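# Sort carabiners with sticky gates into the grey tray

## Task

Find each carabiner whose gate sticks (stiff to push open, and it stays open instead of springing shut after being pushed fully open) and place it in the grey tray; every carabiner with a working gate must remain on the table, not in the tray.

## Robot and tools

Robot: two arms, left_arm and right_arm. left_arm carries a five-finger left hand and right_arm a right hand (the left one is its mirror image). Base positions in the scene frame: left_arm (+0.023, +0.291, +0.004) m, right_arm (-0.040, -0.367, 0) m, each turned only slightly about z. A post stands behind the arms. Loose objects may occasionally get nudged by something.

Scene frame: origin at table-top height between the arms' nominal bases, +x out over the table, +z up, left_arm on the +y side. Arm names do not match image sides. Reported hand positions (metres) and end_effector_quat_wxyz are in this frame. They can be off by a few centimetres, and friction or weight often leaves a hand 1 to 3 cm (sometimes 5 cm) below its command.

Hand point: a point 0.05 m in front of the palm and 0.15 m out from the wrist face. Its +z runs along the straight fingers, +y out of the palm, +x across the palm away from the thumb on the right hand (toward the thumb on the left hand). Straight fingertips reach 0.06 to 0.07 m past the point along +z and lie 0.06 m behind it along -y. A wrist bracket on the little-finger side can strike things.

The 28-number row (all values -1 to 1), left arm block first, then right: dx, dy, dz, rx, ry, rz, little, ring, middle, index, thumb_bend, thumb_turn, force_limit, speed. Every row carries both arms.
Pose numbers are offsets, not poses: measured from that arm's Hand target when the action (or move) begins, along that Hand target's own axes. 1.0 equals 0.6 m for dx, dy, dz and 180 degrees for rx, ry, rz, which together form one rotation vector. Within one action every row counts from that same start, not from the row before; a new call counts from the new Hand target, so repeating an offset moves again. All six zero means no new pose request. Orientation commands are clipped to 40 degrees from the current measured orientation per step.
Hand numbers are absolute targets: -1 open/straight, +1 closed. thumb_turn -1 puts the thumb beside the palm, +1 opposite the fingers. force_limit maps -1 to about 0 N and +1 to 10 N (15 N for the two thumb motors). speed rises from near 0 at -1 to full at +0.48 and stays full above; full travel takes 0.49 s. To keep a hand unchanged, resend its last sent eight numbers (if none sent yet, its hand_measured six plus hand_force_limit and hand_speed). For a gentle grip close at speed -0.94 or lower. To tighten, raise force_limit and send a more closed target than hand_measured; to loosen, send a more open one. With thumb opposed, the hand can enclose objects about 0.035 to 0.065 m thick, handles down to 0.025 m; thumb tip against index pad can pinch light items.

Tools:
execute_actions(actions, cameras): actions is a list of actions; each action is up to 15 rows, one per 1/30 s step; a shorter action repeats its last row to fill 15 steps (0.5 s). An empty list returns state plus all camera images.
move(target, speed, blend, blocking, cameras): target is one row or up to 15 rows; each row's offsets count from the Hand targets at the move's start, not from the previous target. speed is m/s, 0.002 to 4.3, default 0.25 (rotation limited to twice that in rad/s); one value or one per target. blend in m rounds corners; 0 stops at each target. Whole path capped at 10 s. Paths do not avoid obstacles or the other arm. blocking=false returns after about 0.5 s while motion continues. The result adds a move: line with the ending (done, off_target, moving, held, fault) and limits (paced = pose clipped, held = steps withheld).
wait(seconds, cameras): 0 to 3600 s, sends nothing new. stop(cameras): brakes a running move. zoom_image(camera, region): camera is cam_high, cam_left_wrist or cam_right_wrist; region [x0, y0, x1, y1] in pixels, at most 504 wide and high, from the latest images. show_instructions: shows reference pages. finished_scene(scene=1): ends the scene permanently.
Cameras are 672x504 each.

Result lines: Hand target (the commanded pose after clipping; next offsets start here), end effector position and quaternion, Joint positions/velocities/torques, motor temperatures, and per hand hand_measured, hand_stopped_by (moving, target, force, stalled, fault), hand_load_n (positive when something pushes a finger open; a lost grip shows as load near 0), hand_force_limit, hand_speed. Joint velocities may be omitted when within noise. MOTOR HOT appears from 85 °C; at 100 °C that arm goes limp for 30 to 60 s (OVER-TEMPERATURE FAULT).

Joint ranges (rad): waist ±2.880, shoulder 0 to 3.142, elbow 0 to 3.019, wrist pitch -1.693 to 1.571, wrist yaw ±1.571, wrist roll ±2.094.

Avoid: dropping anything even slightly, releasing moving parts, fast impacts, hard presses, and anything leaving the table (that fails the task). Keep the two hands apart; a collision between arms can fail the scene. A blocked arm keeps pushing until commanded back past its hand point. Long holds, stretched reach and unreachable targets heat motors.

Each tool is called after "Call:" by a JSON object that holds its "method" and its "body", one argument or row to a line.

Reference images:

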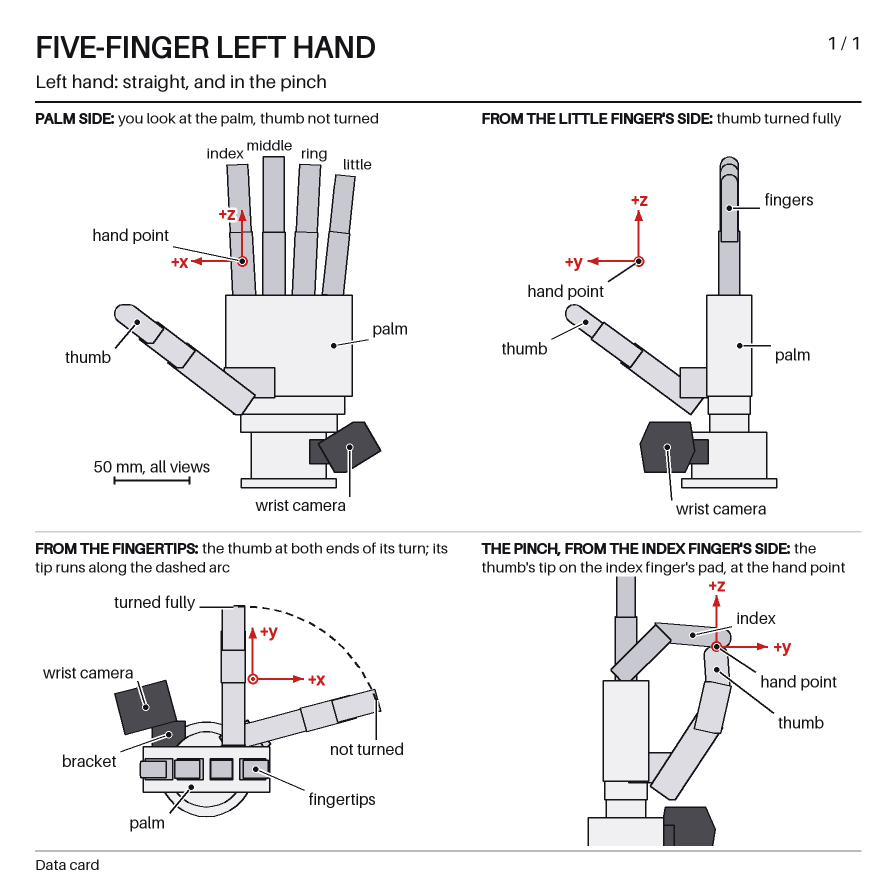

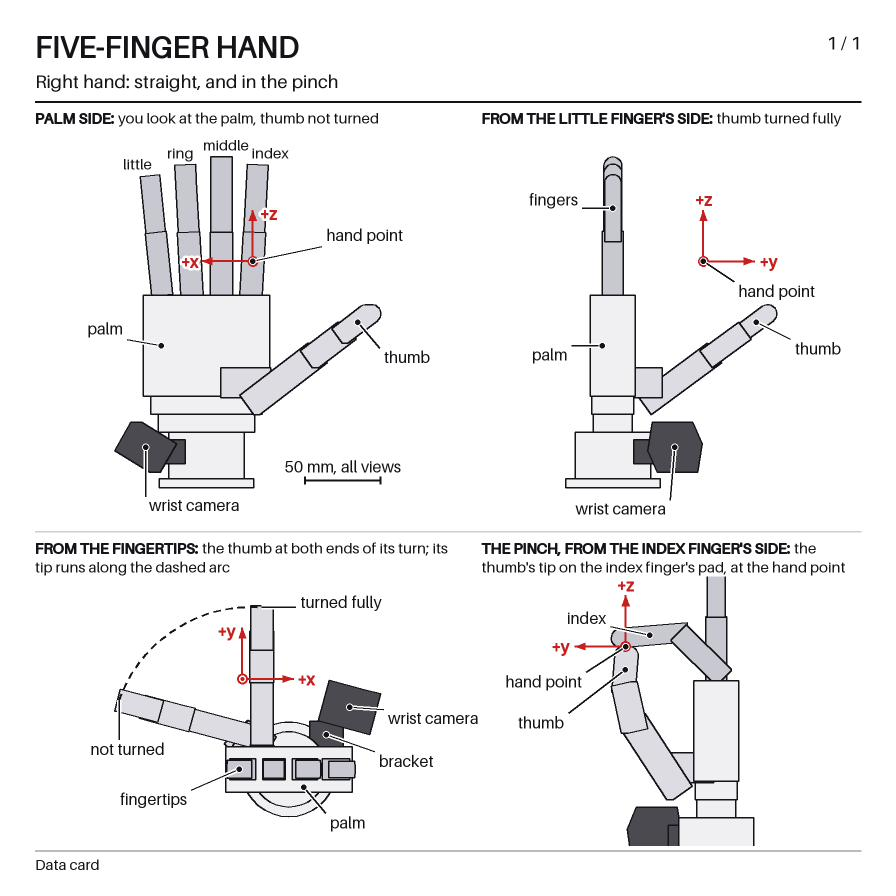

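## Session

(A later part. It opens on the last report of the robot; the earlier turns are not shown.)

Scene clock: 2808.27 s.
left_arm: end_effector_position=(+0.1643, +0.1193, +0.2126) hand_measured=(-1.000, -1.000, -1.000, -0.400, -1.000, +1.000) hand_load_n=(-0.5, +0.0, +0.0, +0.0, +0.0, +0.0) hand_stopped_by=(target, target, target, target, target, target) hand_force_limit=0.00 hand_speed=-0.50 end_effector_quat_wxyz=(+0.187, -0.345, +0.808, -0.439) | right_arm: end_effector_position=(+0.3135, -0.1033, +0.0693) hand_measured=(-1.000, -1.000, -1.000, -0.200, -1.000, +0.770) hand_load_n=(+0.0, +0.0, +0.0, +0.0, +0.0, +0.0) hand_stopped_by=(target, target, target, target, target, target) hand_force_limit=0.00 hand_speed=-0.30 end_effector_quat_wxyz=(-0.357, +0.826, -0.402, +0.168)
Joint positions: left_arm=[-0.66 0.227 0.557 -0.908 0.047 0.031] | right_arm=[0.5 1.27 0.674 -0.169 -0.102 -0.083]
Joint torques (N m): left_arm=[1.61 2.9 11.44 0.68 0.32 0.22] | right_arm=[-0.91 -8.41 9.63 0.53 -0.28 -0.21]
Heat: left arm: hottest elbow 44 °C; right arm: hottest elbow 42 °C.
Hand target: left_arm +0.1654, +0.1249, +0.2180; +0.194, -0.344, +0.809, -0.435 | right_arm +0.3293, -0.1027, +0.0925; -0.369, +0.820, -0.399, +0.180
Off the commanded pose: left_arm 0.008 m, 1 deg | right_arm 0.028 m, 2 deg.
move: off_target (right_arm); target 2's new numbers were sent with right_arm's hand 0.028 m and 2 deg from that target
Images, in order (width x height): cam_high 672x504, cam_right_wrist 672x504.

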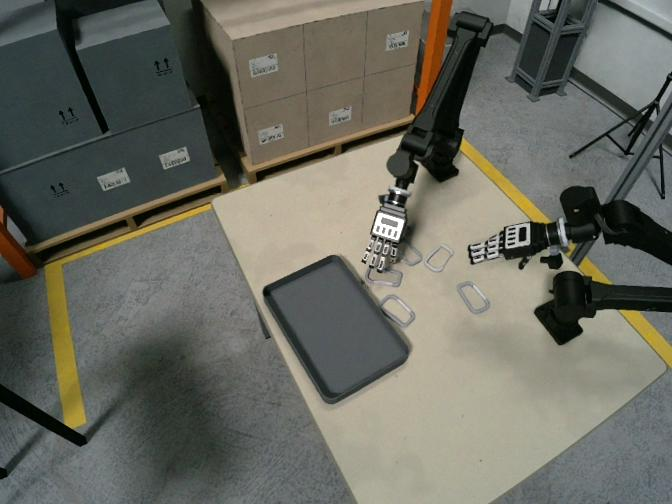

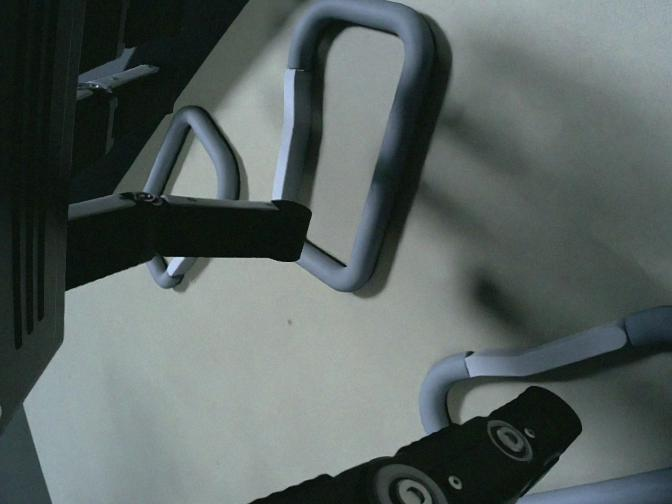

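Call:
{"method": "move", "body": {
  "target": [0,0,0,0,0,0,-1,-1,-1,-0.4,-1,1,0,-0.5,0.0237,-0.0498,0.112,0,0,0,0.98,0.98,0.98,-0.25,-1,0.77,0,0],
  "speed": 0.08,
  "cameras": ["cam_right_wrist", "cam_high"]
}}

Scene clock: 2830.87 s.
left_arm: end_effector_position=(+0.1643, +0.1193, +0.2126) hand_measured=(-1.000, -1.000, -1.000, -0.400, -1.000, +1.000) hand_load_n=(+0.0, +0.0, +0.0, +0.0, +0.0, +0.0) hand_stopped_by=(target, target, target, target, target, target) hand_force_limit=0.00 hand_speed=-0.50 end_effector_quat_wxyz=(+0.187, -0.345, +0.808, -0.439) | right_arm: end_effector_position=(+0.3662, -0.0769, +0.0550) hand_measured=(+0.980, +0.980, +0.980, -0.250, -1.000, +0.770) hand_load_n=(+0.5, +0.0, +0.0, +0.0, +0.0, +0.0) hand_stopped_by=(target, target, target, target, target, target) hand_force_limit=0.00 hand_speed=0.00 end_effector_quat_wxyz=(-0.349, +0.829, -0.405, +0.162)
Joint positions: left_arm=[-0.66 0.227 0.557 -0.908 0.047 0.031] | right_arm=[0.489 1.46 0.821 -0.147 -0.109 -0.09]
Joint torques (N m): left_arm=[1.61 2.9 11.43 0.68 0.32 0.22] | right_arm=[-1.32 -8.59 9.51 2.44 -0.29 -0.16]
Heat: left arm: hottest elbow 44 °C; right arm: hottest elbow 44 °C.
Hand target: left_arm +0.1654, +0.1249, +0.2180; +0.194, -0.344, +0.809, -0.435 | right_arm +0.3932, -0.0707, +0.0703; -0.369, +0.820, -0.399, +0.180
Off the commanded pose: left_arm 0.008 m, 1 deg | right_arm 0.032 m, 3 deg.
move: off_target (right_arm)
Images, in order (width x height): cam_high 672x504, cam_right_wrist 672x504.

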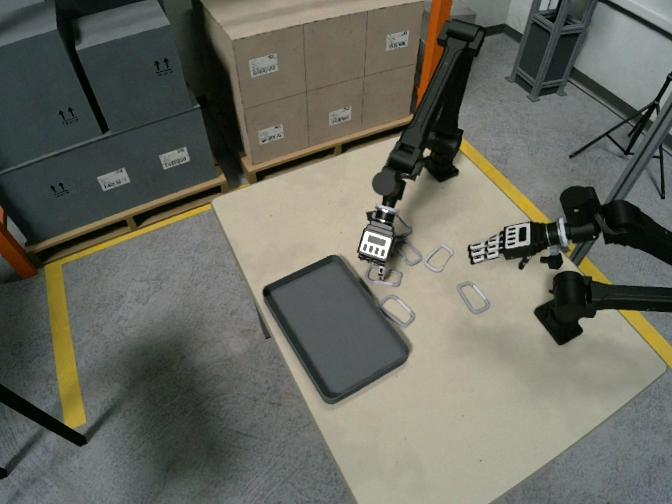

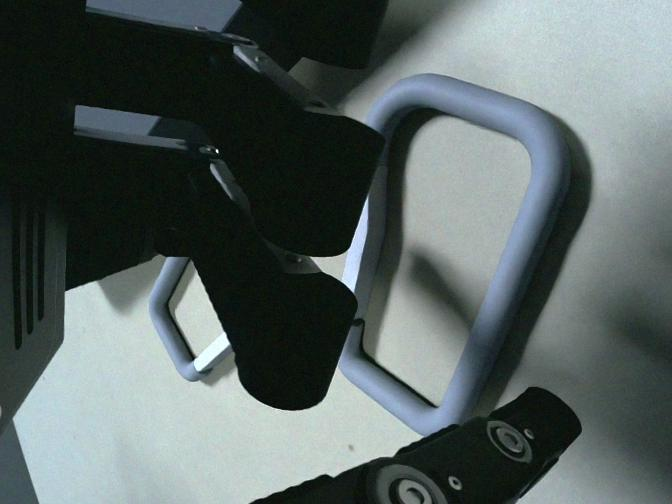

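Call:
{"method": "move", "body": {
  "target": [0,0,0,0,0,0,-1,-1,-1,-0.4,-1,1,0,-0.5,-0.0107,0.0652,0.0572,0,0,0,0.98,0.98,0.98,-0.25,-1,0.77,0,0],
  "speed": 0.06,
  "cameras": ["cam_right_wrist", "cam_high"]
}}

Scene clock: 2845.57 s.
left_arm: end_effector_position=(+0.1643, +0.1193, +0.2126) hand_measured=(-1.000, -1.000, -1.000, -0.400, -1.000, +1.000) hand_load_n=(+0.0, +0.0, +0.0, +0.5, +0.0, +0.0) hand_stopped_by=(target, target, target, target, target, target) hand_force_limit=0.00 hand_speed=-0.50 end_effector_quat_wxyz=(+0.187, -0.345, +0.808, -0.439) | right_arm: end_effector_position=(+0.3848, -0.0663, +0.0268) hand_measured=(+0.980, +0.980, +0.980, -0.250, -1.000, +0.770) hand_load_n=(+0.0, +0.0, +0.5, -1.0, +0.0, +0.0) hand_stopped_by=(target, target, target, target, target, target) hand_force_limit=0.00 hand_speed=0.00 end_effector_quat_wxyz=(-0.369, +0.821, -0.399, +0.176)
Joint positions: left_arm=[-0.66 0.227 0.557 -0.908 0.047 0.031] | right_arm=[0.489 1.554 0.806 0.015 -0.108 -0.09]
Joint torques (N m): left_arm=[1.67 2.9 11.45 0.7 0.32 0.22] | right_arm=[0.44 -8.88 6.08 2.58 0.07 -0.1]
Heat: left arm: hottest elbow 44 °C; right arm: hottest elbow 44 °C.
Hand target: left_arm +0.1654, +0.1249, +0.2180; +0.194, -0.344, +0.809, -0.435 | right_arm +0.3891, -0.0658, +0.0183; -0.369, +0.820, -0.399, +0.180
Off the commanded pose: left_arm 0.008 m, 1 deg | right_arm 0.010 m, 0 deg.
move: done
Images, in order (width x height): cam_high 672x504, cam_right_wrist 672x504.

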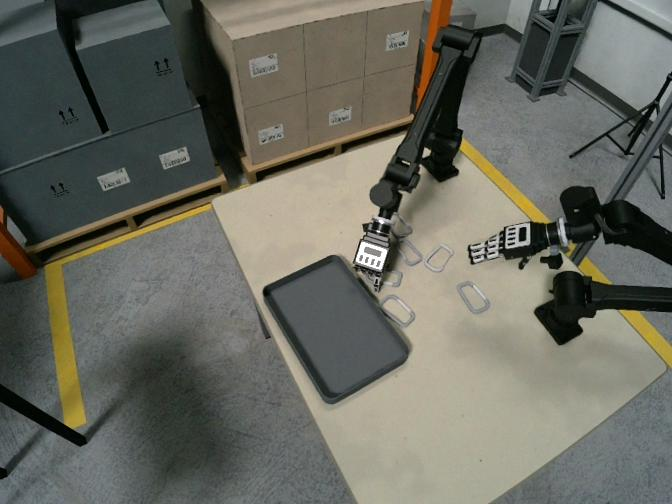

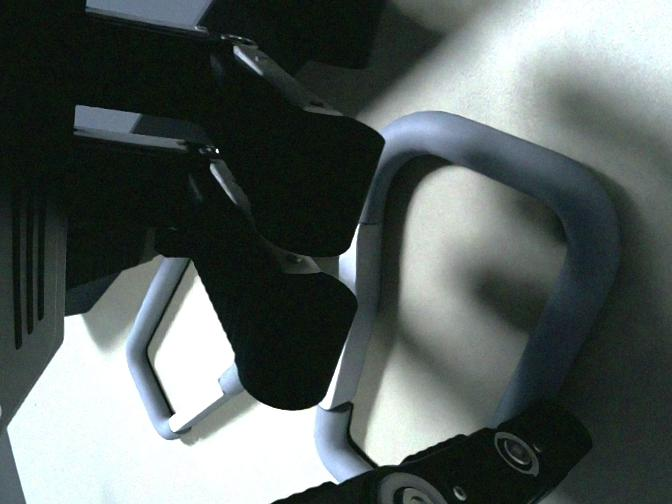

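Call:
{"method": "execute_actions", "body": {
  "actions": [
    [[0,0,0,0,0,0,-1,-1,-1,-0.4,-1,1,0,-0.5,0,0,0,0,0,0,0.98,0.98,0.98,-0.05,-1,0.77,-0.4,-0.85]],
    [[0,0,0,0,0,0,-1,-1,-1,-0.4,-1,1,0,-0.5,0,0,0,0,0,0,0.98,0.98,0.98,-0.05,-1,0.77,-0.4,-0.85]],
    [[0,0,0,0,0,0,-1,-1,-1,-0.4,-1,1,0,-0.5,0,0,0,0,0,0,0.98,0.98,0.98,-0.05,-0.75,0.77,-0.3,-0.85]],
    [[0,0,0,0,0,0,-1,-1,-1,-0.4,-1,1,0,-0.5,0,0,0,0,0,0,0.98,0.98,0.98,-0.05,-0.75,0.77,-0.3,-0.85]]
  ],
  "cameras": ["cam_right_wrist"]
}}

Scene clock: 2853.07 s.
left_arm: end_effector_position=(+0.1643, +0.1193, +0.2126) hand_measured=(-1.000, -1.000, -1.000, -0.400, -1.000, +1.000) hand_load_n=(+0.0, +0.0, +0.0, +0.0, +0.0, +0.0) hand_stopped_by=(target, target, target, target, target, target) hand_force_limit=0.00 hand_speed=-0.50 end_effector_quat_wxyz=(+0.187, -0.345, +0.808, -0.439) | right_arm: end_effector_position=(+0.3849, -0.0663, +0.0262) hand_measured=(+0.980, +0.980, +0.980, -0.050, -0.804, +0.770) hand_load_n=(+0.0, +0.0, +0.0, +4.5, +5.0, +0.5) hand_stopped_by=(target, target, target, target, force, target) hand_force_limit=-0.30 hand_speed=-0.85 end_effector_quat_wxyz=(-0.369, +0.821, -0.399, +0.176)
Joint positions: left_arm=[-0.66 0.227 0.557 -0.908 0.047 0.031] | right_arm=[0.489 1.555 0.806 0.016 -0.108 -0.09]
Joint torques (N m): left_arm=[1.55 2.96 11.45 0.7 0.31 0.22] | right_arm=[0.26 -9.11 6.12 2.48 0.08 -0.09]
Heat: left arm: hottest elbow 44 °C; right arm: hottest elbow 43 °C.
Hand target: left_arm +0.1654, +0.1249, +0.2180; +0.194, -0.344, +0.809, -0.435 | right_arm +0.3891, -0.0658, +0.0183; -0.369, +0.820, -0.399, +0.180
Off the commanded pose: left_arm 0.008 m, 1 deg | right_arm 0.009 m, 0 deg.

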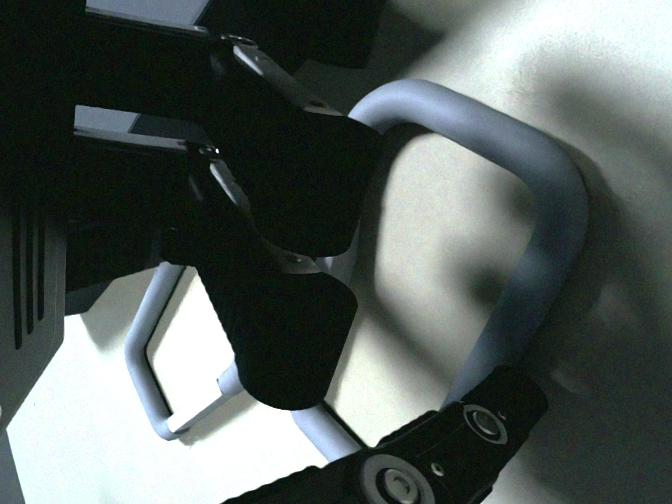

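Call:
{"method": "execute_actions", "body": {
  "actions": [
    [[0,0,0,0,0,0,-1,-1,-1,-0.4,-1,1,0,-0.5,0,0,0,0,0,0,0.98,0.98,0.98,-0.05,-0.7,0.77,0.0,-0.9]],
    [[0,0,0,0,0,0,-1,-1,-1,-0.4,-1,1,0,-0.5,0,0,0,0,0,0,0.98,0.98,0.98,-0.05,-0.69,0.77,0.2,-0.9]],
    [[0,0,0,0,0,0,-1,-1,-1,-0.4,-1,1,0,-0.5,0,0,0,0,0,0,0.98,0.98,0.98,-0.05,-0.69,0.77,0.2,-0.9]]
  ],
  "cameras": ["cam_right_wrist"]
}}

Call:
{"method": "execute_actions", "body": {
  "actions": [
    [[0,0,0,0,0,0,-1,-1,-1,-0.4,-1,1,0,-0.5,0,0,0,0,0,0,0.98,0.98,0.98,-0.05,-0.66,0.77,0.45,-0.9]],
    [[0,0,0,0,0,0,-1,-1,-1,-0.4,-1,1,0,-0.5,0,0,0,0,0,0,0.98,0.98,0.98,-0.05,-0.66,0.77,0.45,-0.9]]
  ],
  "cameras": ["cam_right_wrist"]
}}

Scene clock: 2860.90 s.
left_arm: end_effector_position=(+0.1643, +0.1193, +0.2126) hand_measured=(-1.000, -1.000, -1.000, -0.400, -1.000, +1.000) hand_load_n=(+0.0, +0.0, +0.0, +0.0, +0.0, +0.0) hand_stopped_by=(target, target, target, target, target, target) hand_force_limit=0.00 hand_speed=-0.50 end_effector_quat_wxyz=(+0.187, -0.345, +0.808, -0.439) | right_arm: end_effector_position=(+0.3849, -0.0663, +0.0262) hand_measured=(+0.980, +0.980, +0.980, -0.050, -0.770, +0.770) hand_load_n=(+0.0, +0.0, +0.0, +8.0, +9.0, +0.5) hand_stopped_by=(target, target, target, target, force, target) hand_force_limit=0.20 hand_speed=-0.90 end_effector_quat_wxyz=(-0.369, +0.821, -0.399, +0.176)
Joint positions: left_arm=[-0.66 0.227 0.557 -0.908 0.047 0.031] | right_arm=[0.489 1.555 0.806 0.016 -0.108 -0.09]
Joint torques (N m): left_arm=[1.61 2.96 11.45 0.7 0.31 0.23] | right_arm=[0.32 -9.17 6.19 2.41 0.05 -0.06]
Heat: left arm: hottest elbow 44 °C; right arm: hottest elbow 42 °C.
Hand target: left_arm +0.1654, +0.1249, +0.2180; +0.194, -0.344, +0.809, -0.435 | right_arm +0.3891, -0.0658, +0.0183; -0.369, +0.820, -0.399, +0.180
Off the commanded pose: left_arm 0.008 m, 1 deg | right_arm 0.009 m, 0 deg.

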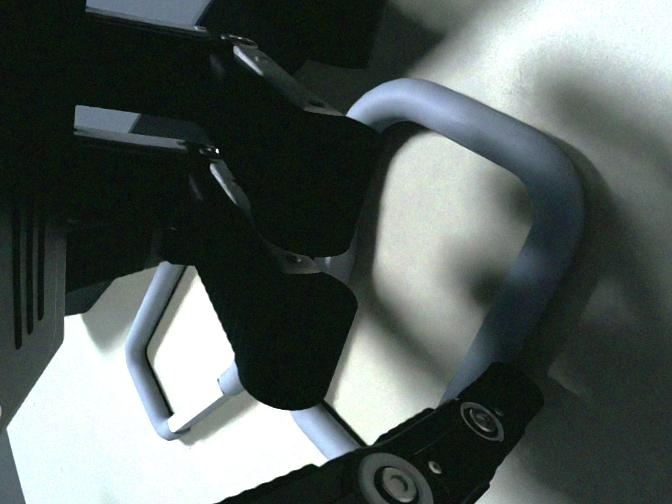

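Scene clock: 2862.20 s.
left_arm: end_effector_position=(+0.1643, +0.1193, +0.2126) hand_measured=(-1.000, -1.000, -1.000, -0.400, -1.000, +1.000) hand_load_n=(-0.5, +0.0, +0.0, +0.0, +0.0, +0.0) hand_stopped_by=(target, target, target, target, target, target) hand_force_limit=0.00 hand_speed=-0.50 end_effector_quat_wxyz=(+0.187, -0.345, +0.808, -0.439) | right_arm: end_effector_position=(+0.3850, -0.0662, +0.0263) hand_measured=(+0.980, +0.980, +0.980, -0.050, -0.704, +0.770) hand_load_n=(+0.0, +0.0, +0.0, +10.0, +10.0, +0.5) hand_stopped_by=(target, target, target, target, force, target) hand_force_limit=0.45 hand_speed=-0.90 end_effector_quat_wxyz=(-0.370, +0.820, -0.399, +0.177)
Joint positions: left_arm=[-0.66 0.227 0.557 -0.908 0.047 0.031] | right_arm=[0.489 1.555 0.806 0.017 -0.108 -0.09]
Joint torques (N m): left_arm=[1.61 2.9 11.44 0.7 0.31 0.23] | right_arm=[0.38 -9 6.15 2.35 0.07 -0.09]
Heat: left arm: hottest elbow 44 °C; right arm: hottest elbow 42 °C.
Hand target: left_arm +0.1654, +0.1249, +0.2180; +0.194, -0.344, +0.809, -0.435 | right_arm +0.3890, -0.0658, +0.0182; -0.369, +0.820, -0.399, +0.180
Off the commanded pose: left_arm 0.008 m, 1 deg | right_arm 0.009 m, 0 deg.

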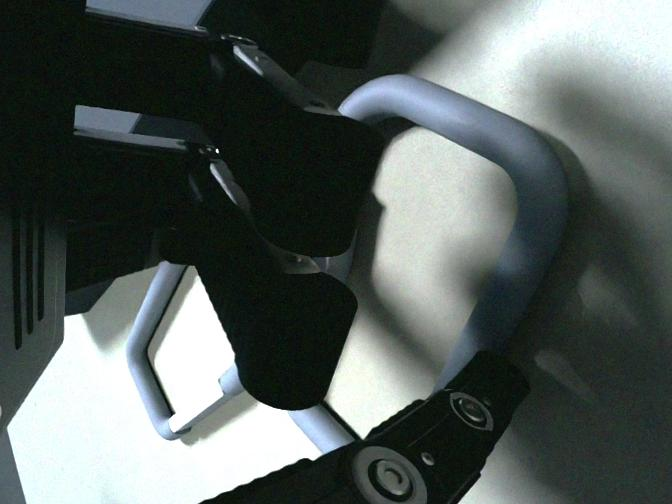

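Call:
{"method": "execute_actions", "body": {
  "actions": [
    [[0,0,0,0,0,0,-1,-1,-1,-0.4,-1,1,0,-0.5,0,0,0,0,0,0,0.98,0.98,0.98,-0.05,-0.64,0.77,0.7,-0.9]],
    [[0,0,0,0,0,0,-1,-1,-1,-0.4,-1,1,0,-0.5,0,0,0,0,0,0,0.98,0.98,0.98,-0.05,-0.64,0.77,0.7,-0.9]]
  ],
  "cameras": ["cam_right_wrist"]
}}

Call:
{"method": "execute_actions", "body": {
  "actions": [
    [[0,0,0,0,0,0,-1,-1,-1,-0.4,-1,1,0,-0.5,0,0,0,0,0,0,0.98,0.98,0.98,-0.05,-0.59,0.77,1,-0.9]],
    [[0,0,0,0,0,0,-1,-1,-1,-0.4,-1,1,0,-0.5,0,0,0,0,0,0,0.98,0.98,0.98,-0.05,-0.59,0.77,1,-0.9]]
  ],
  "cameras": ["cam_right_wrist"]
}}

Scene clock: 2877.70 s.
left_arm: end_effector_position=(+0.1643, +0.1193, +0.2126) hand_measured=(-1.000, -1.000, -1.000, -0.400, -1.000, +1.000) hand_load_n=(+0.0, +0.0, +0.0, +0.0, +0.0, +0.0) hand_stopped_by=(target, target, target, target, target, target) hand_force_limit=0.00 hand_speed=-0.50 end_effector_quat_wxyz=(+0.187, -0.345, +0.808, -0.439) | right_arm: end_effector_position=(+0.3873, -0.0660, +0.0248) hand_measured=(+0.980, +0.980, +0.980, -0.050, -0.640, +0.770) hand_load_n=(+0.0, +0.0, +0.0, +0.0, +0.0, +0.0) hand_stopped_by=(target, target, target, target, target, target) hand_force_limit=0.70 hand_speed=-0.90 end_effector_quat_wxyz=(-0.373, +0.818, -0.399, +0.180)
Joint positions: left_arm=[-0.66 0.227 0.557 -0.908 0.047 0.031] | right_arm=[0.487 1.561 0.803 0.035 -0.107 -0.089]
Joint torques (N m): left_arm=[1.55 2.96 11.44 0.7 0.32 0.23] | right_arm=[0.73 -9.23 6.34 1.8 0.03 -0.09]
Heat: left arm: hottest elbow 44 °C; right arm: hottest elbow 41 °C.
Hand target: left_arm +0.1654, +0.1249, +0.2180; +0.194, -0.344, +0.809, -0.435 | right_arm +0.3890, -0.0658, +0.0182; -0.369, +0.820, -0.399, +0.180
Off the commanded pose: left_arm 0.008 m, 1 deg | right_arm 0.007 m, 0 deg.

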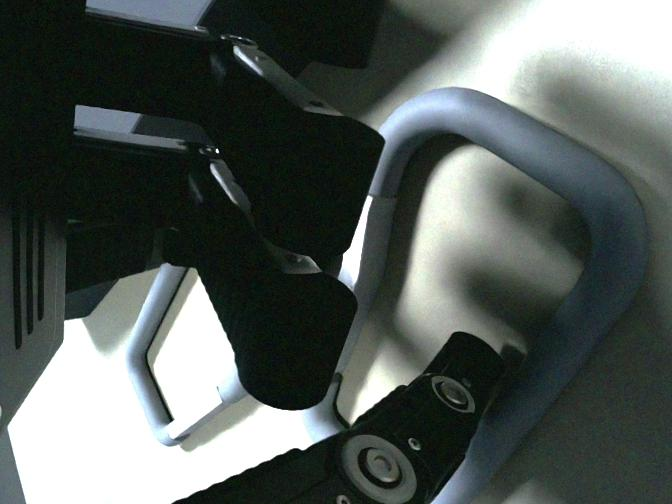

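Scene clock: 2879.00 s.
left_arm: end_effector_position=(+0.1643, +0.1193, +0.2126) hand_measured=(-1.000, -1.000, -1.000, -0.400, -1.000, +1.000) hand_load_n=(+0.0, +0.0, +0.0, +0.0, +0.0, +0.0) hand_stopped_by=(target, target, target, target, target, target) hand_force_limit=0.00 hand_speed=-0.50 end_effector_quat_wxyz=(+0.187, -0.345, +0.808, -0.439) | right_arm: end_effector_position=(+0.3873, -0.0660, +0.0248) hand_measured=(+0.980, +0.980, +0.980, -0.050, -0.590, +0.770) hand_load_n=(+0.0, +0.0, +0.0, +0.0, +0.0, +0.0) hand_stopped_by=(target, target, target, target, target, target) hand_force_limit=1.00 hand_speed=-0.90 end_effector_quat_wxyz=(-0.373, +0.818, -0.399, +0.180)
Joint positions: left_arm=[-0.66 0.227 0.557 -0.908 0.047 0.031] | right_arm=[0.487 1.561 0.803 0.035 -0.107 -0.089]
Joint torques (N m): left_arm=[1.55 2.9 11.45 0.68 0.32 0.22] | right_arm=[-0.03 -9.35 6.39 1.76 0.04 -0.1]
Heat: left arm: hottest elbow 44 °C; right arm: hottest elbow 41 °C.
Hand target: left_arm +0.1654, +0.1249, +0.2180; +0.194, -0.344, +0.809, -0.435 | right_arm +0.3890, -0.0658, +0.0182; -0.369, +0.820, -0.399, +0.180
Off the commanded pose: left_arm 0.008 m, 1 deg | right_arm 0.007 m, 0 deg.

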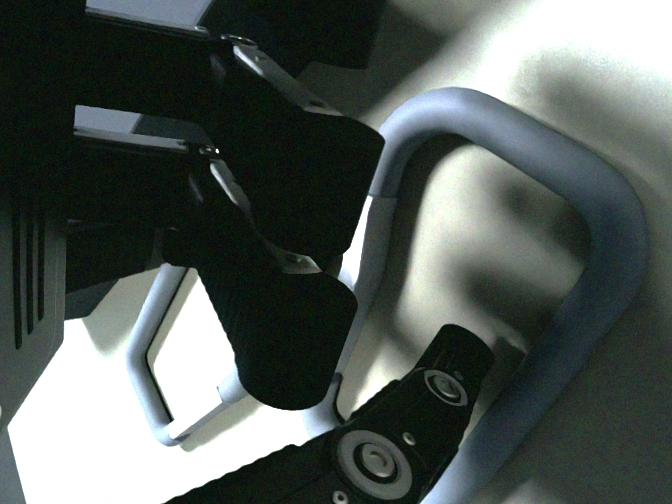

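Call:
{"method": "move", "body": {
  "target": [
    [0,0,0,0,0,0,-1,-1,-1,-0.4,-1,1,0,-0.5,0,-0.075,-0.0662,0,0,0,0.98,0.98,0.98,-0.05,-0.59,0.77,1,-0.9],
    [0,0,0,0,0,0,-1,-1,-1,-0.4,-1,1,0,-0.5,0.005,-0.075,-0.0762,0.0333,0,0,0.98,0.98,0.98,-0.25,-1,0.77,0,-0.3]
  ],
  "speed": 0.1,
  "cameras": ["cam_right_wrist"]
}}

Scene clock: 2917.63 s.
left_arm: end_effector_position=(+0.1643, +0.1193, +0.2126) hand_measured=(-1.000, -1.000, -1.000, -0.400, -1.000, +1.000) hand_load_n=(+0.0, +0.0, +0.0, +0.0, +0.0, +0.0) hand_stopped_by=(target, target, target, target, target, target) hand_force_limit=0.00 hand_speed=-0.50 end_effector_quat_wxyz=(+0.187, -0.345, +0.808, -0.439) | right_arm: end_effector_position=(+0.3768, -0.0694, +0.0671) hand_measured=(+0.980, +0.980, +0.980, -0.250, -1.000, +0.770) hand_load_n=(+0.0, +0.0, +0.0, +0.0, +0.0, +0.0) hand_stopped_by=(target, target, target, target, target, target) hand_force_limit=0.00 hand_speed=-0.30 end_effector_quat_wxyz=(-0.393, +0.811, -0.391, +0.187)
Joint positions: left_arm=[-0.66 0.227 0.557 -0.908 0.047 0.031] | right_arm=[0.487 1.442 0.785 -0.019 -0.119 -0.089]
Joint torques (N m): left_arm=[1.67 2.96 11.44 0.69 0.32 0.22] | right_arm=[-0.79 -10.7 6.72 2.54 -0.29 -0.07]
Heat: left arm: hottest elbow 44 °C; right arm: hottest elbow 40 °C.
Hand target: left_arm +0.1654, +0.1249, +0.2180; +0.194, -0.344, +0.809, -0.435 | right_arm +0.3874, -0.0709, +0.0822; -0.411, +0.799, -0.389, +0.200
Off the commanded pose: left_arm 0.008 m, 1 deg | right_arm 0.019 m, 3 deg.
move: off_target (right_arm); target 2's new numbers were sent with right_arm's hand 0.019 m and 3 deg from that target

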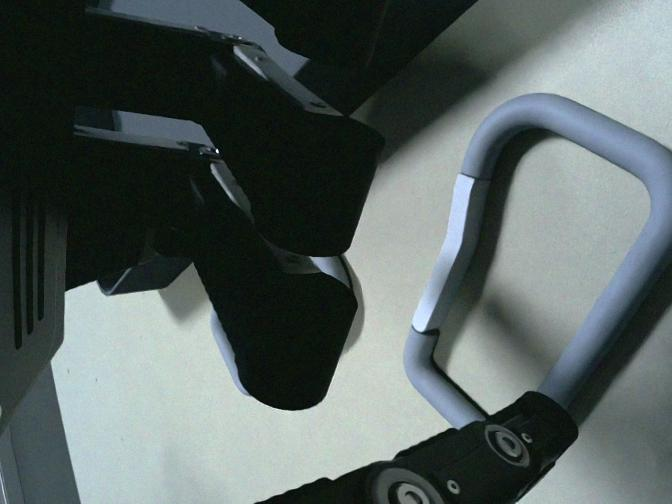

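Call:
{"method": "move", "body": {
  "target": [0,0,0,0,0,0,-1,-1,-1,-0.4,-1,1,0,-0.5,0.0117,0.1037,0.067,0,0,0,0.98,0.98,0.98,-0.25,-1,0.77,0,-0.3],
  "speed": 0.07,
  "cameras": ["cam_right_wrist"]
}}

Scene clock: 2939.17 s.
left_arm: end_effector_position=(+0.1643, +0.1193, +0.2126) hand_measured=(-1.000, -1.000, -1.000, -0.400, -1.000, +1.000) hand_load_n=(+0.0, +0.0, +0.0, +0.0, +0.0, +0.0) hand_stopped_by=(target, target, target, target, target, target) hand_force_limit=0.00 hand_speed=-0.50 end_effector_quat_wxyz=(+0.187, -0.345, +0.808, -0.439) | right_arm: end_effector_position=(+0.3853, -0.0705, +0.0262) hand_measured=(+0.980, +0.980, +0.980, -0.250, -1.000, +0.770) hand_load_n=(+0.0, +0.0, +0.0, +0.0, +0.0, +0.5) hand_stopped_by=(target, target, target, target, target, target) hand_force_limit=0.00 hand_speed=-0.30 end_effector_quat_wxyz=(-0.421, +0.797, -0.385, +0.200)
Joint positions: left_arm=[-0.66 0.227 0.557 -0.908 0.047 0.031] | right_arm=[0.471 1.542 0.708 0.226 -0.137 -0.089]
Joint torques (N m): left_arm=[1.55 2.96 11.44 0.72 0.32 0.22] | right_arm=[-1.26 -7.24 5.44 2.54 -0.15 -0.18]
Heat: left arm: hottest elbow 44 °C; right arm: hottest elbow 39 °C.
Hand target: left_arm +0.1654, +0.1249, +0.2180; +0.194, -0.344, +0.809, -0.435 | right_arm +0.3891, -0.0785, +0.0082; -0.411, +0.799, -0.389, +0.200
Off the commanded pose: left_arm 0.008 m, 1 deg | right_arm 0.020 m, 1 deg.
move: off_target (right_arm)

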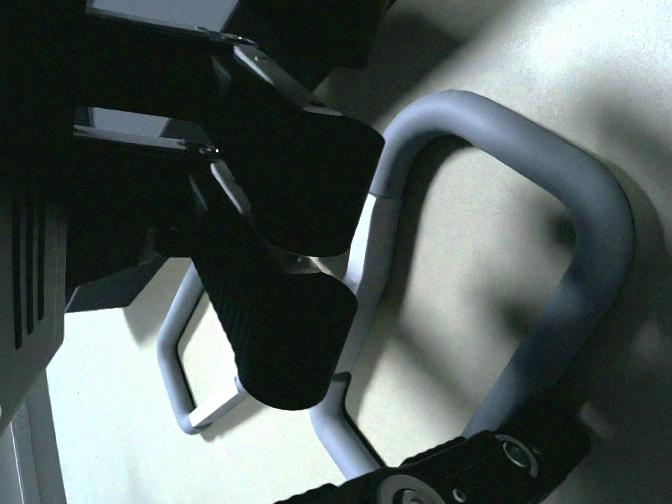

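Call:
{"method": "move", "body": {
  "target": [
    [0,0,0,0,0,0,-1,-1,-1,-0.4,-1,1,0,-0.5,0,-0.0544,-0.0387,0,0,0,0.98,0.98,0.98,-0.25,-1,0.77,0,-0.3],
    [0,0,0,0,0,0,-1,-1,-1,-0.4,-1,1,0,-0.5,0.0233,-0.0544,-0.0387,0,0,0,0.98,0.98,0.98,-0.25,-1,0.77,0,-0.3],
    [0,0,0,0,0,0,-1,-1,-1,-0.4,-1,1,0,-0.5,0.0233,0,0,0,0,0,0.98,0.98,0.98,-0.25,-1,0.77,0,-0.3]
  ],
  "speed": 0.08,
  "cameras": ["cam_right_wrist"]
}}

Scene clock: 2949.77 s.
left_arm: end_effector_position=(+0.1643, +0.1193, +0.2126) hand_measured=(-1.000, -1.000, -1.000, -0.400, -1.000, +1.000) hand_load_n=(+0.0, +0.0, +0.0, +0.0, +0.0, +0.0) hand_stopped_by=(target, target, target, target, target, target) hand_force_limit=0.00 hand_speed=-0.50 end_effector_quat_wxyz=(+0.187, -0.345, +0.808, -0.439) | right_arm: end_effector_position=(+0.3945, -0.0869, +0.0255) hand_measured=(+0.980, +0.980, +0.980, -0.250, -1.000, +0.770) hand_load_n=(+0.0, +0.0, -0.5, +0.0, +0.5, +0.0) hand_stopped_by=(target, target, target, target, target, target) hand_force_limit=0.00 hand_speed=-0.30 end_effector_quat_wxyz=(-0.420, +0.795, -0.389, +0.202)
Joint positions: left_arm=[-0.66 0.227 0.557 -0.908 0.047 0.031] | right_arm=[0.426 1.543 0.708 0.224 -0.166 -0.108]
Joint torques (N m): left_arm=[1.61 2.9 11.45 0.69 0.32 0.22] | right_arm=[-0.97 -7 6.02 2.3 -0.19 -0.2]
Heat: left arm: hottest elbow 44 °C; right arm: hottest elbow 40 °C.
Hand target: left_arm +0.1654, +0.1249, +0.2180; +0.194, -0.344, +0.809, -0.435 | right_arm +0.3977, -0.0895, +0.0083; -0.412, +0.799, -0.389, +0.200
Off the commanded pose: left_arm 0.008 m, 1 deg | right_arm 0.018 m, 1 deg.
move: off_target (right_arm)

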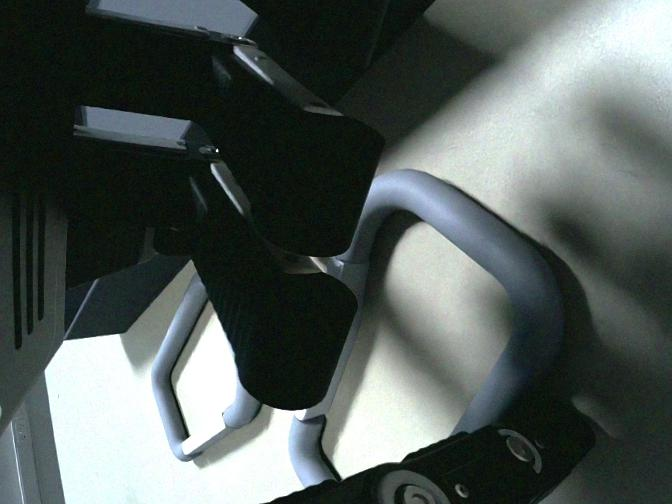

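Call:
{"method": "move", "body": {
  "target": [
    [0,0,0,0,0,0,-1,-1,-1,-0.4,-1,1,0,-0.5,0,-0.0544,-0.0387,0,0,0,0.98,0.98,0.98,-0.25,-1,0.77,0,-0.3],
    [0,0,0,0,0,0,-1,-1,-1,-0.4,-1,1,0,-0.5,-0.0083,-0.0544,-0.0387,0,0,0,0.98,0.98,0.98,-0.25,-1,0.77,0,-0.3],
    [0,0,0,0,0,0,-1,-1,-1,-0.4,-1,1,0,-0.5,-0.0083,0,0,0,0,0,0.98,0.98,0.98,-0.25,-1,0.77,0,-0.3]
  ],
  "speed": 0.08,
  "cameras": ["cam_right_wrist"]
}}

Scene clock: 2961.23 s.
left_arm: end_effector_position=(+0.1643, +0.1193, +0.2126) hand_measured=(-1.000, -1.000, -1.000, -0.400, -1.000, +1.000) hand_load_n=(+0.0, +0.0, +0.0, +0.0, +0.0, +0.0) hand_stopped_by=(target, target, target, target, target, target) hand_force_limit=0.00 hand_speed=-0.50 end_effector_quat_wxyz=(+0.187, -0.345, +0.808, -0.439) | right_arm: end_effector_position=(+0.3957, -0.0870, +0.0262) hand_measured=(+0.980, +0.980, +0.980, -0.250, -1.000, +0.770) hand_load_n=(+0.0, +0.0, +0.0, +0.0, +0.5, +0.0) hand_stopped_by=(target, target, target, target, target, target) hand_force_limit=0.00 hand_speed=-0.30 end_effector_quat_wxyz=(-0.420, +0.794, -0.390, +0.204)
Joint positions: left_arm=[-0.66 0.227 0.557 -0.908 0.047 0.031] | right_arm=[0.426 1.543 0.709 0.225 -0.162 -0.108]
Joint torques (N m): left_arm=[1.61 2.84 11.45 0.68 0.32 0.22] | right_arm=[0.15 -7.47 5.68 2.36 0.04 -0.09]
Heat: left arm: hottest elbow 44 °C; right arm: hottest elbow 40 °C.
Hand target: left_arm +0.1654, +0.1249, +0.2180; +0.194, -0.344, +0.809, -0.435 | right_arm +0.3946, -0.0856, +0.0082; -0.411, +0.799, -0.389, +0.200
Off the commanded pose: left_arm 0.008 m, 1 deg | right_arm 0.018 m, 1 deg.
move: off_target (right_arm)

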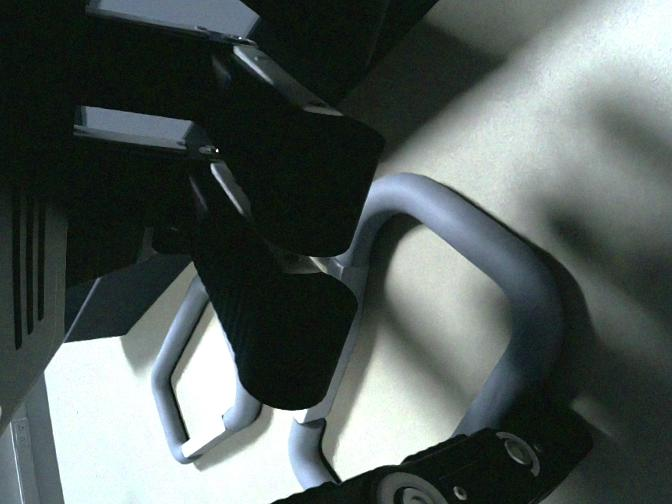

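Call:
{"method": "move", "body": {
  "target": [
    [0,0,0,0,0,0,-1,-1,-1,-0.4,-1,1,0,-0.5,0,-0.0544,-0.0387,0,0,0,0.98,0.98,0.98,-0.25,-1,0.77,0,-0.3],
    [0,0,0,0,0,0,-1,-1,-1,-0.4,-1,1,0,-0.5,-0.0133,-0.0544,-0.0387,0,0,0,0.98,0.98,0.98,-0.25,-1,0.77,0,-0.3],
    [0,0,0,0,0,0,-1,-1,-1,-0.4,-1,1,0,-0.5,-0.0133,0,0,0,0,0,0.98,0.98,0.98,-0.25,-1,0.77,0,-0.3]
  ],
  "speed": 0.08,
  "cameras": ["cam_right_wrist"]
}}

Scene clock: 2967.73 s.
left_arm: end_effector_position=(+0.1643, +0.1193, +0.2126) hand_measured=(-1.000, -1.000, -1.000, -0.400, -1.000, +1.000) hand_load_n=(+0.0, +0.0, +0.0, +0.0, +0.0, +0.0) hand_stopped_by=(target, target, target, target, target, target) hand_force_limit=0.00 hand_speed=-0.50 end_effector_quat_wxyz=(+0.187, -0.345, +0.808, -0.439) | right_arm: end_effector_position=(+0.3940, -0.0841, +0.0261) hand_measured=(+0.980, +0.980, +0.980, -0.250, -1.000, +0.770) hand_load_n=(+0.0, +0.5, +0.0, +0.0, +0.0, +0.0) hand_stopped_by=(target, target, target, target, target, target) hand_force_limit=0.00 hand_speed=-0.30 end_effector_quat_wxyz=(-0.418, +0.794, -0.389, +0.208)
Joint positions: left_arm=[-0.66 0.227 0.557 -0.908 0.047 0.031] | right_arm=[0.438 1.542 0.708 0.226 -0.146 -0.107]
Joint torques (N m): left_arm=[1.61 2.96 11.45 0.69 0.32 0.22] | right_arm=[0.85 -7.59 5.44 2.41 0.04 0]
Heat: left arm: hottest elbow 44 °C; right arm: hottest elbow 40 °C.
Hand target: left_arm +0.1654, +0.1249, +0.2180; +0.194, -0.344, +0.809, -0.435 | right_arm +0.3897, -0.0794, +0.0082; -0.411, +0.799, -0.389, +0.200
Off the commanded pose: left_arm 0.008 m, 1 deg | right_arm 0.019 m, 1 deg.
move: off_target (right_arm)

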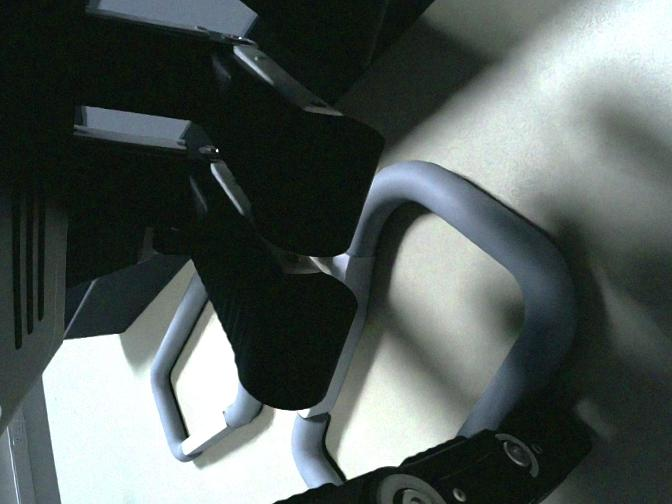

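Call:
{"method": "execute_actions", "body": {
  "actions": [
    [[0,0,0,0,0,0,-1,-1,-1,-0.4,-1,1,0,-0.5,0,0,0,0,0,0,0.98,0.98,0.98,-0.03,-1,0.77,-0.4,-0.85]],
    [[0,0,0,0,0,0,-1,-1,-1,-0.4,-1,1,0,-0.5,0,0,0,0,0,0,0.98,0.98,0.98,-0.03,-1,0.77,-0.4,-0.85]],
    [[0,0,0,0,0,0,-1,-1,-1,-0.4,-1,1,0,-0.5,0,0,0,0,0,0,0.98,0.98,0.98,-0.03,-0.75,0.77,-0.3,-0.85]],
    [[0,0,0,0,0,0,-1,-1,-1,-0.4,-1,1,0,-0.5,0,0,0,0,0,0,0.98,0.98,0.98,-0.03,-0.75,0.77,-0.3,-0.85]]
  ],
  "cameras": ["cam_right_wrist"]
}}

Scene clock: 2975.37 s.
left_arm: end_effector_position=(+0.1643, +0.1193, +0.2126) hand_measured=(-1.000, -1.000, -1.000, -0.400, -1.000, +1.000) hand_load_n=(+0.0, +0.0, -0.5, +0.0, +0.0, +0.0) hand_stopped_by=(target, target, target, target, target, target) hand_force_limit=0.00 hand_speed=-0.50 end_effector_quat_wxyz=(+0.187, -0.345, +0.808, -0.439) | right_arm: end_effector_position=(+0.3938, -0.0842, +0.0254) hand_measured=(+0.980, +0.980, +0.980, -0.030, -0.926, +0.770) hand_load_n=(+0.0, +0.0, +0.0, +3.0, +5.0, +0.5) hand_stopped_by=(target, target, target, target, force, target) hand_force_limit=-0.30 hand_speed=-0.85 end_effector_quat_wxyz=(-0.417, +0.795, -0.389, +0.207)
Joint positions: left_arm=[-0.66 0.227 0.557 -0.908 0.047 0.031] | right_arm=[0.438 1.543 0.708 0.226 -0.146 -0.107]
Joint torques (N m): left_arm=[1.61 2.9 11.47 0.72 0.32 0.22] | right_arm=[1.14 -7.53 5.56 2.5 0.05 -0.02]
Heat: left arm: hottest elbow 44 °C; right arm: hottest elbow 40 °C.
Hand target: left_arm +0.1654, +0.1249, +0.2180; +0.194, -0.344, +0.809, -0.435 | right_arm +0.3897, -0.0794, +0.0082; -0.411, +0.799, -0.389, +0.200
Off the commanded pose: left_arm 0.008 m, 1 deg | right_arm 0.018 m, 1 deg.

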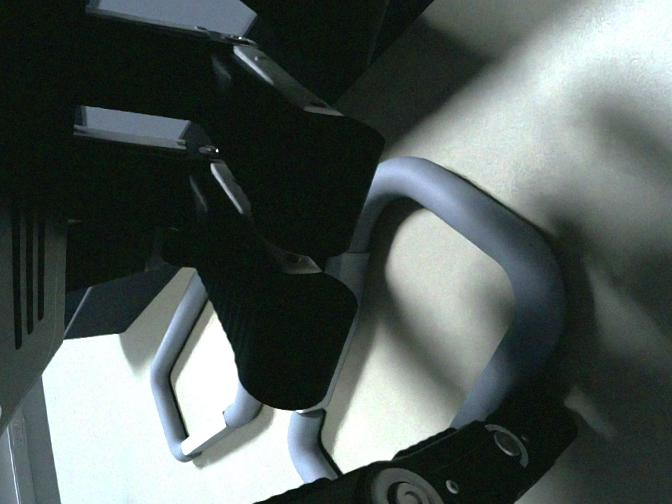

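Call:
{"method": "execute_actions", "body": {
  "actions": [
    [[0,0,0,0,0,0,-1,-1,-1,-0.4,-1,1,0,-0.5,0,0,0,0,0,0,0.98,0.98,0.98,-0.03,-0.75,0.77,0.15,-0.9]],
    [[0,0,0,0,0,0,-1,-1,-1,-0.4,-1,1,0,-0.5,0,0,0,0,0,0,0.98,0.98,0.98,-0.03,-0.78,0.77,0.2,-0.9]],
    [[0,0,0,0,0,0,-1,-1,-1,-0.4,-1,1,0,-0.5,0,0,0,0,0,0,0.98,0.98,0.98,-0.03,-0.78,0.77,0.2,-0.9]]
  ],
  "cameras": ["cam_right_wrist"]
}}

Call:
{"method": "execute_actions", "body": {
  "actions": [
    [[0,0,0,0,0,0,-1,-1,-1,-0.4,-1,1,0,-0.5,0,0,0,0,0,0,0.98,0.98,0.98,-0.03,-0.75,0.77,0.5,-0.9]],
    [[0,0,0,0,0,0,-1,-1,-1,-0.4,-1,1,0,-0.5,0,0,0,0,0,0,0.98,0.98,0.98,-0.03,-0.75,0.77,0.5,-0.9]]
  ],
  "cameras": ["cam_right_wrist"]
}}

Scene clock: 2982.97 s.
left_arm: end_effector_position=(+0.1643, +0.1193, +0.2126) hand_measured=(-1.000, -1.000, -1.000, -0.400, -1.000, +1.000) hand_load_n=(+0.0, +0.0, +0.0, +0.0, +0.0, +0.5) hand_stopped_by=(target, target, target, target, target, target) hand_force_limit=0.00 hand_speed=-0.50 end_effector_quat_wxyz=(+0.187, -0.345, +0.808, -0.439) | right_arm: end_effector_position=(+0.3945, -0.0838, +0.0260) hand_measured=(+0.980, +0.980, +0.980, -0.030, -0.892, +0.770) hand_load_n=(+0.0, +0.0, +0.0, +7.5, +9.0, +0.5) hand_stopped_by=(target, target, target, target, force, target) hand_force_limit=0.20 hand_speed=-0.90 end_effector_quat_wxyz=(-0.419, +0.794, -0.388, +0.208)
Joint positions: left_arm=[-0.66 0.227 0.557 -0.908 0.047 0.031] | right_arm=[0.438 1.543 0.708 0.23 -0.146 -0.107]
Joint torques (N m): left_arm=[1.61 2.96 11.47 0.7 0.31 0.23] | right_arm=[0.62 -7.18 5.46 2.36 0.06 -0.02]
Heat: left arm: hottest elbow 44 °C; right arm: hottest elbow 39 °C.
Hand target: left_arm +0.1654, +0.1249, +0.2180; +0.194, -0.344, +0.809, -0.435 | right_arm +0.3897, -0.0794, +0.0082; -0.411, +0.799, -0.389, +0.200
Off the commanded pose: left_arm 0.008 m, 1 deg | right_arm 0.019 m, 1 deg.

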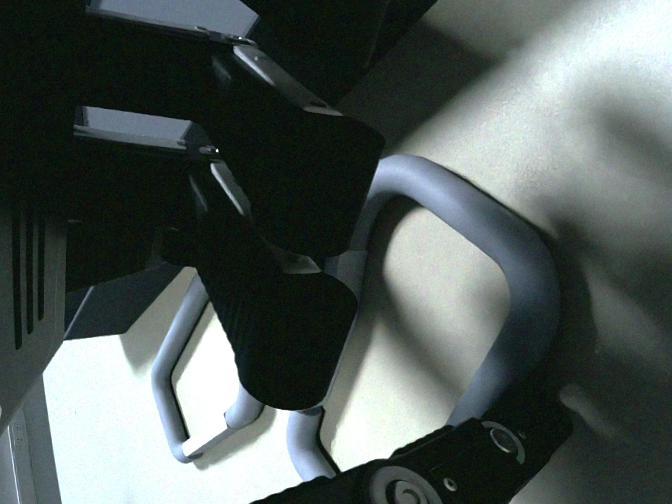

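Scene clock: 2984.27 s.
left_arm: end_effector_position=(+0.1643, +0.1193, +0.2126) hand_measured=(-1.000, -1.000, -1.000, -0.400, -1.000, +1.000) hand_load_n=(+0.0, +0.0, +0.0, +0.0, +0.0, +0.0) hand_stopped_by=(target, target, target, target, target, target) hand_force_limit=0.00 hand_speed=-0.50 end_effector_quat_wxyz=(+0.187, -0.345, +0.808, -0.439) | right_arm: end_effector_position=(+0.3960, -0.0811, +0.0279) hand_measured=(+0.980, +0.980, +0.980, -0.030, -0.754, +0.770) hand_load_n=(+0.0, +0.0, +0.5, +5.0, +7.0, +0.0) hand_stopped_by=(target, target, target, target, target, target) hand_force_limit=0.50 hand_speed=-0.90 end_effector_quat_wxyz=(-0.424, +0.792, -0.386, +0.210)
Joint positions: left_arm=[-0.66 0.227 0.557 -0.908 0.047 0.031] | right_arm=[0.441 1.545 0.708 0.244 -0.146 -0.105]
Joint torques (N m): left_arm=[1.67 2.96 11.45 0.69 0.32 0.23] | right_arm=[1.03 -7.3 5.53 1.8 0.06 -0.04]
Heat: left arm: hottest elbow 44 °C; right arm: hottest elbow 39 °C.
Hand target: left_arm +0.1654, +0.1249, +0.2180; +0.194, -0.344, +0.809, -0.435 | right_arm +0.3897, -0.0793, +0.0083; -0.412, +0.799, -0.389, +0.200
Off the commanded pose: left_arm 0.008 m, 1 deg | right_arm 0.021 m, 2 deg.

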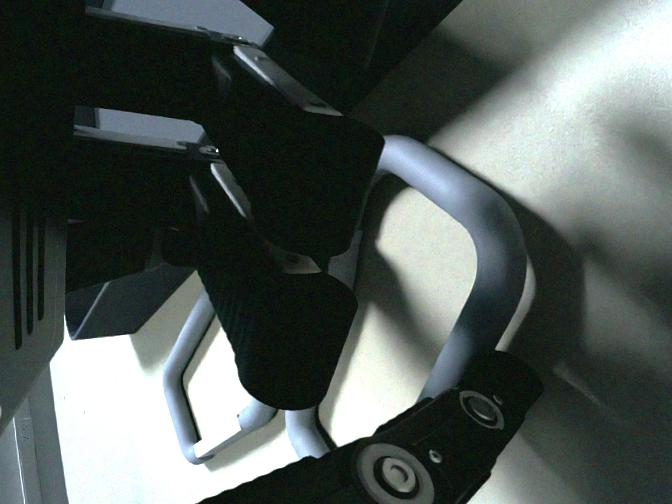

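Call:
{"method": "zoom_image", "body": {
  "camera": "cam_right_wrist",
  "region": [230, 110, 560, 440]
}}

Scaled by 1.527 from the camera's image (finer frame: 960x720).

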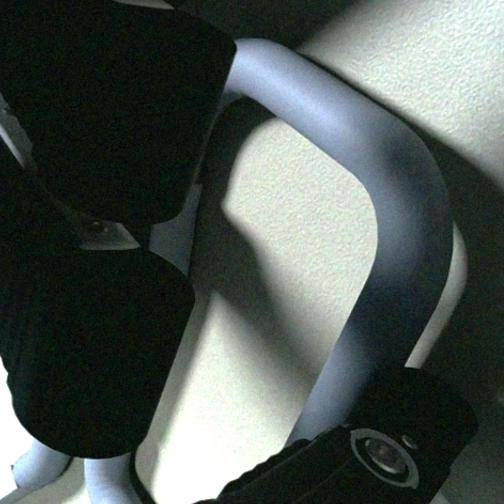

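Call:
{"method": "execute_actions", "body": {
  "actions": [
    [[0,0,0,0,0,0,-1,-1,-1,-0.4,-1,1,0,-0.5,0,0,0,0,0,0,0.98,0.98,0.98,-0.03,-1,0.77,0.5,-0.6]]
  ]
}}

Call:
{"method": "move", "body": {
  "target": [
    [0,0,0,0,0,0,-1,-1,-1,-0.4,-1,1,0,-0.5,0,-0.0815,-0.058,0,0,0,0.98,0.98,0.98,-0.25,-1,0.77,0,-0.5],
    [0,0,0,0,0,0,-1,-1,-1,-0.4,-1,1,0,-0.5,0,-0.0815,-0.058,-0.0225,0,0,0.98,0.98,0.98,-0.25,-1,0.77,0,-0.5]
  ],
  "speed": 0.08,
  "cameras": ["cam_right_wrist"]
}}

Scene clock: 2997.63 s.
left_arm: end_effector_position=(+0.1643, +0.1193, +0.2126) hand_measured=(-1.000, -1.000, -1.000, -0.400, -1.000, +1.000) hand_load_n=(+0.0, +0.0, +0.0, +0.0, +0.0, +0.0) hand_stopped_by=(target, target, target, target, target, target) hand_force_limit=0.00 hand_speed=-0.50 end_effector_quat_wxyz=(+0.187, -0.345, +0.808, -0.439) | right_arm: end_effector_position=(+0.3961, -0.0810, +0.0281) hand_measured=(+0.980, +0.980, +0.980, -0.030, -1.000, +0.770) hand_load_n=(+0.0, +0.0, +0.0, +0.0, +0.0, +0.0) hand_stopped_by=(target, target, target, target, target, target) hand_force_limit=0.50 hand_speed=-0.60 end_effector_quat_wxyz=(-0.424, +0.792, -0.386, +0.210)
Joint positions: left_arm=[-0.66 0.227 0.557 -0.908 0.047 0.031] | right_arm=[0.441 1.545 0.708 0.245 -0.146 -0.104]
Joint torques (N m): left_arm=[1.61 2.9 11.45 0.69 0.31 0.22] | right_arm=[0.73 -7.41 5.52 1.77 0.03 -0.04]
Heat: left arm: hottest elbow 44 °C; right arm: hottest elbow 39 °C.
Hand target: left_arm +0.1654, +0.1249, +0.2180; +0.194, -0.344, +0.809, -0.435 | right_arm +0.3897, -0.0793, +0.0082; -0.411, +0.799, -0.390, +0.200
Off the commanded pose: left_arm 0.008 m, 1 deg | right_arm 0.021 m, 2 deg.

Scene clock: 3000.07 s.
left_arm: end_effector_position=(+0.1643, +0.1193, +0.2126) hand_measured=(-1.000, -1.000, -1.000, -0.400, -1.000, +1.000) hand_load_n=(+0.0, +0.0, +0.0, +0.0, +0.0, +0.0) hand_stopped_by=(target, target, target, target, target, target) hand_force_limit=0.00 hand_speed=-0.50 end_effector_quat_wxyz=(+0.187, -0.345, +0.808, -0.439) | right_arm: end_effector_position=(+0.3813, -0.0911, +0.0524) hand_measured=(+0.980, +0.980, +0.980, -0.250, -1.000, +0.770) hand_load_n=(+0.0, +0.0, +0.0, +0.0, +0.0, +0.0) hand_stopped_by=(target, target, target, target, target, target) hand_force_limit=0.00 hand_speed=-0.50 end_effector_quat_wxyz=(-0.376, +0.813, -0.405, +0.182)
Joint positions: left_arm=[-0.66 0.227 0.557 -0.908 0.047 0.031] | right_arm=[0.441 1.46 0.777 -0.034 -0.135 -0.104]
Joint torques (N m): left_arm=[1.61 2.96 11.47 0.7 0.31 0.22] | right_arm=[1.08 -9.76 9.22 0.57 0.03 -0.1]
Heat: left arm: hottest elbow 44 °C; right arm: hottest elbow 39 °C.
Hand target: left_arm +0.1654, +0.1249, +0.2180; +0.194, -0.344, +0.809, -0.435 | right_arm +0.3898, -0.0793, +0.0683; -0.383, +0.813, -0.396, +0.186
Off the commanded pose: left_arm 0.008 m, 1 deg | right_arm 0.021 m, 1 deg.
move: off_target (right_arm)

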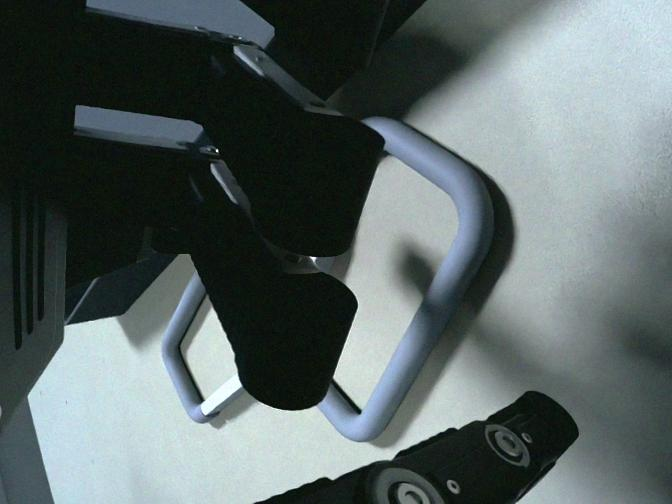

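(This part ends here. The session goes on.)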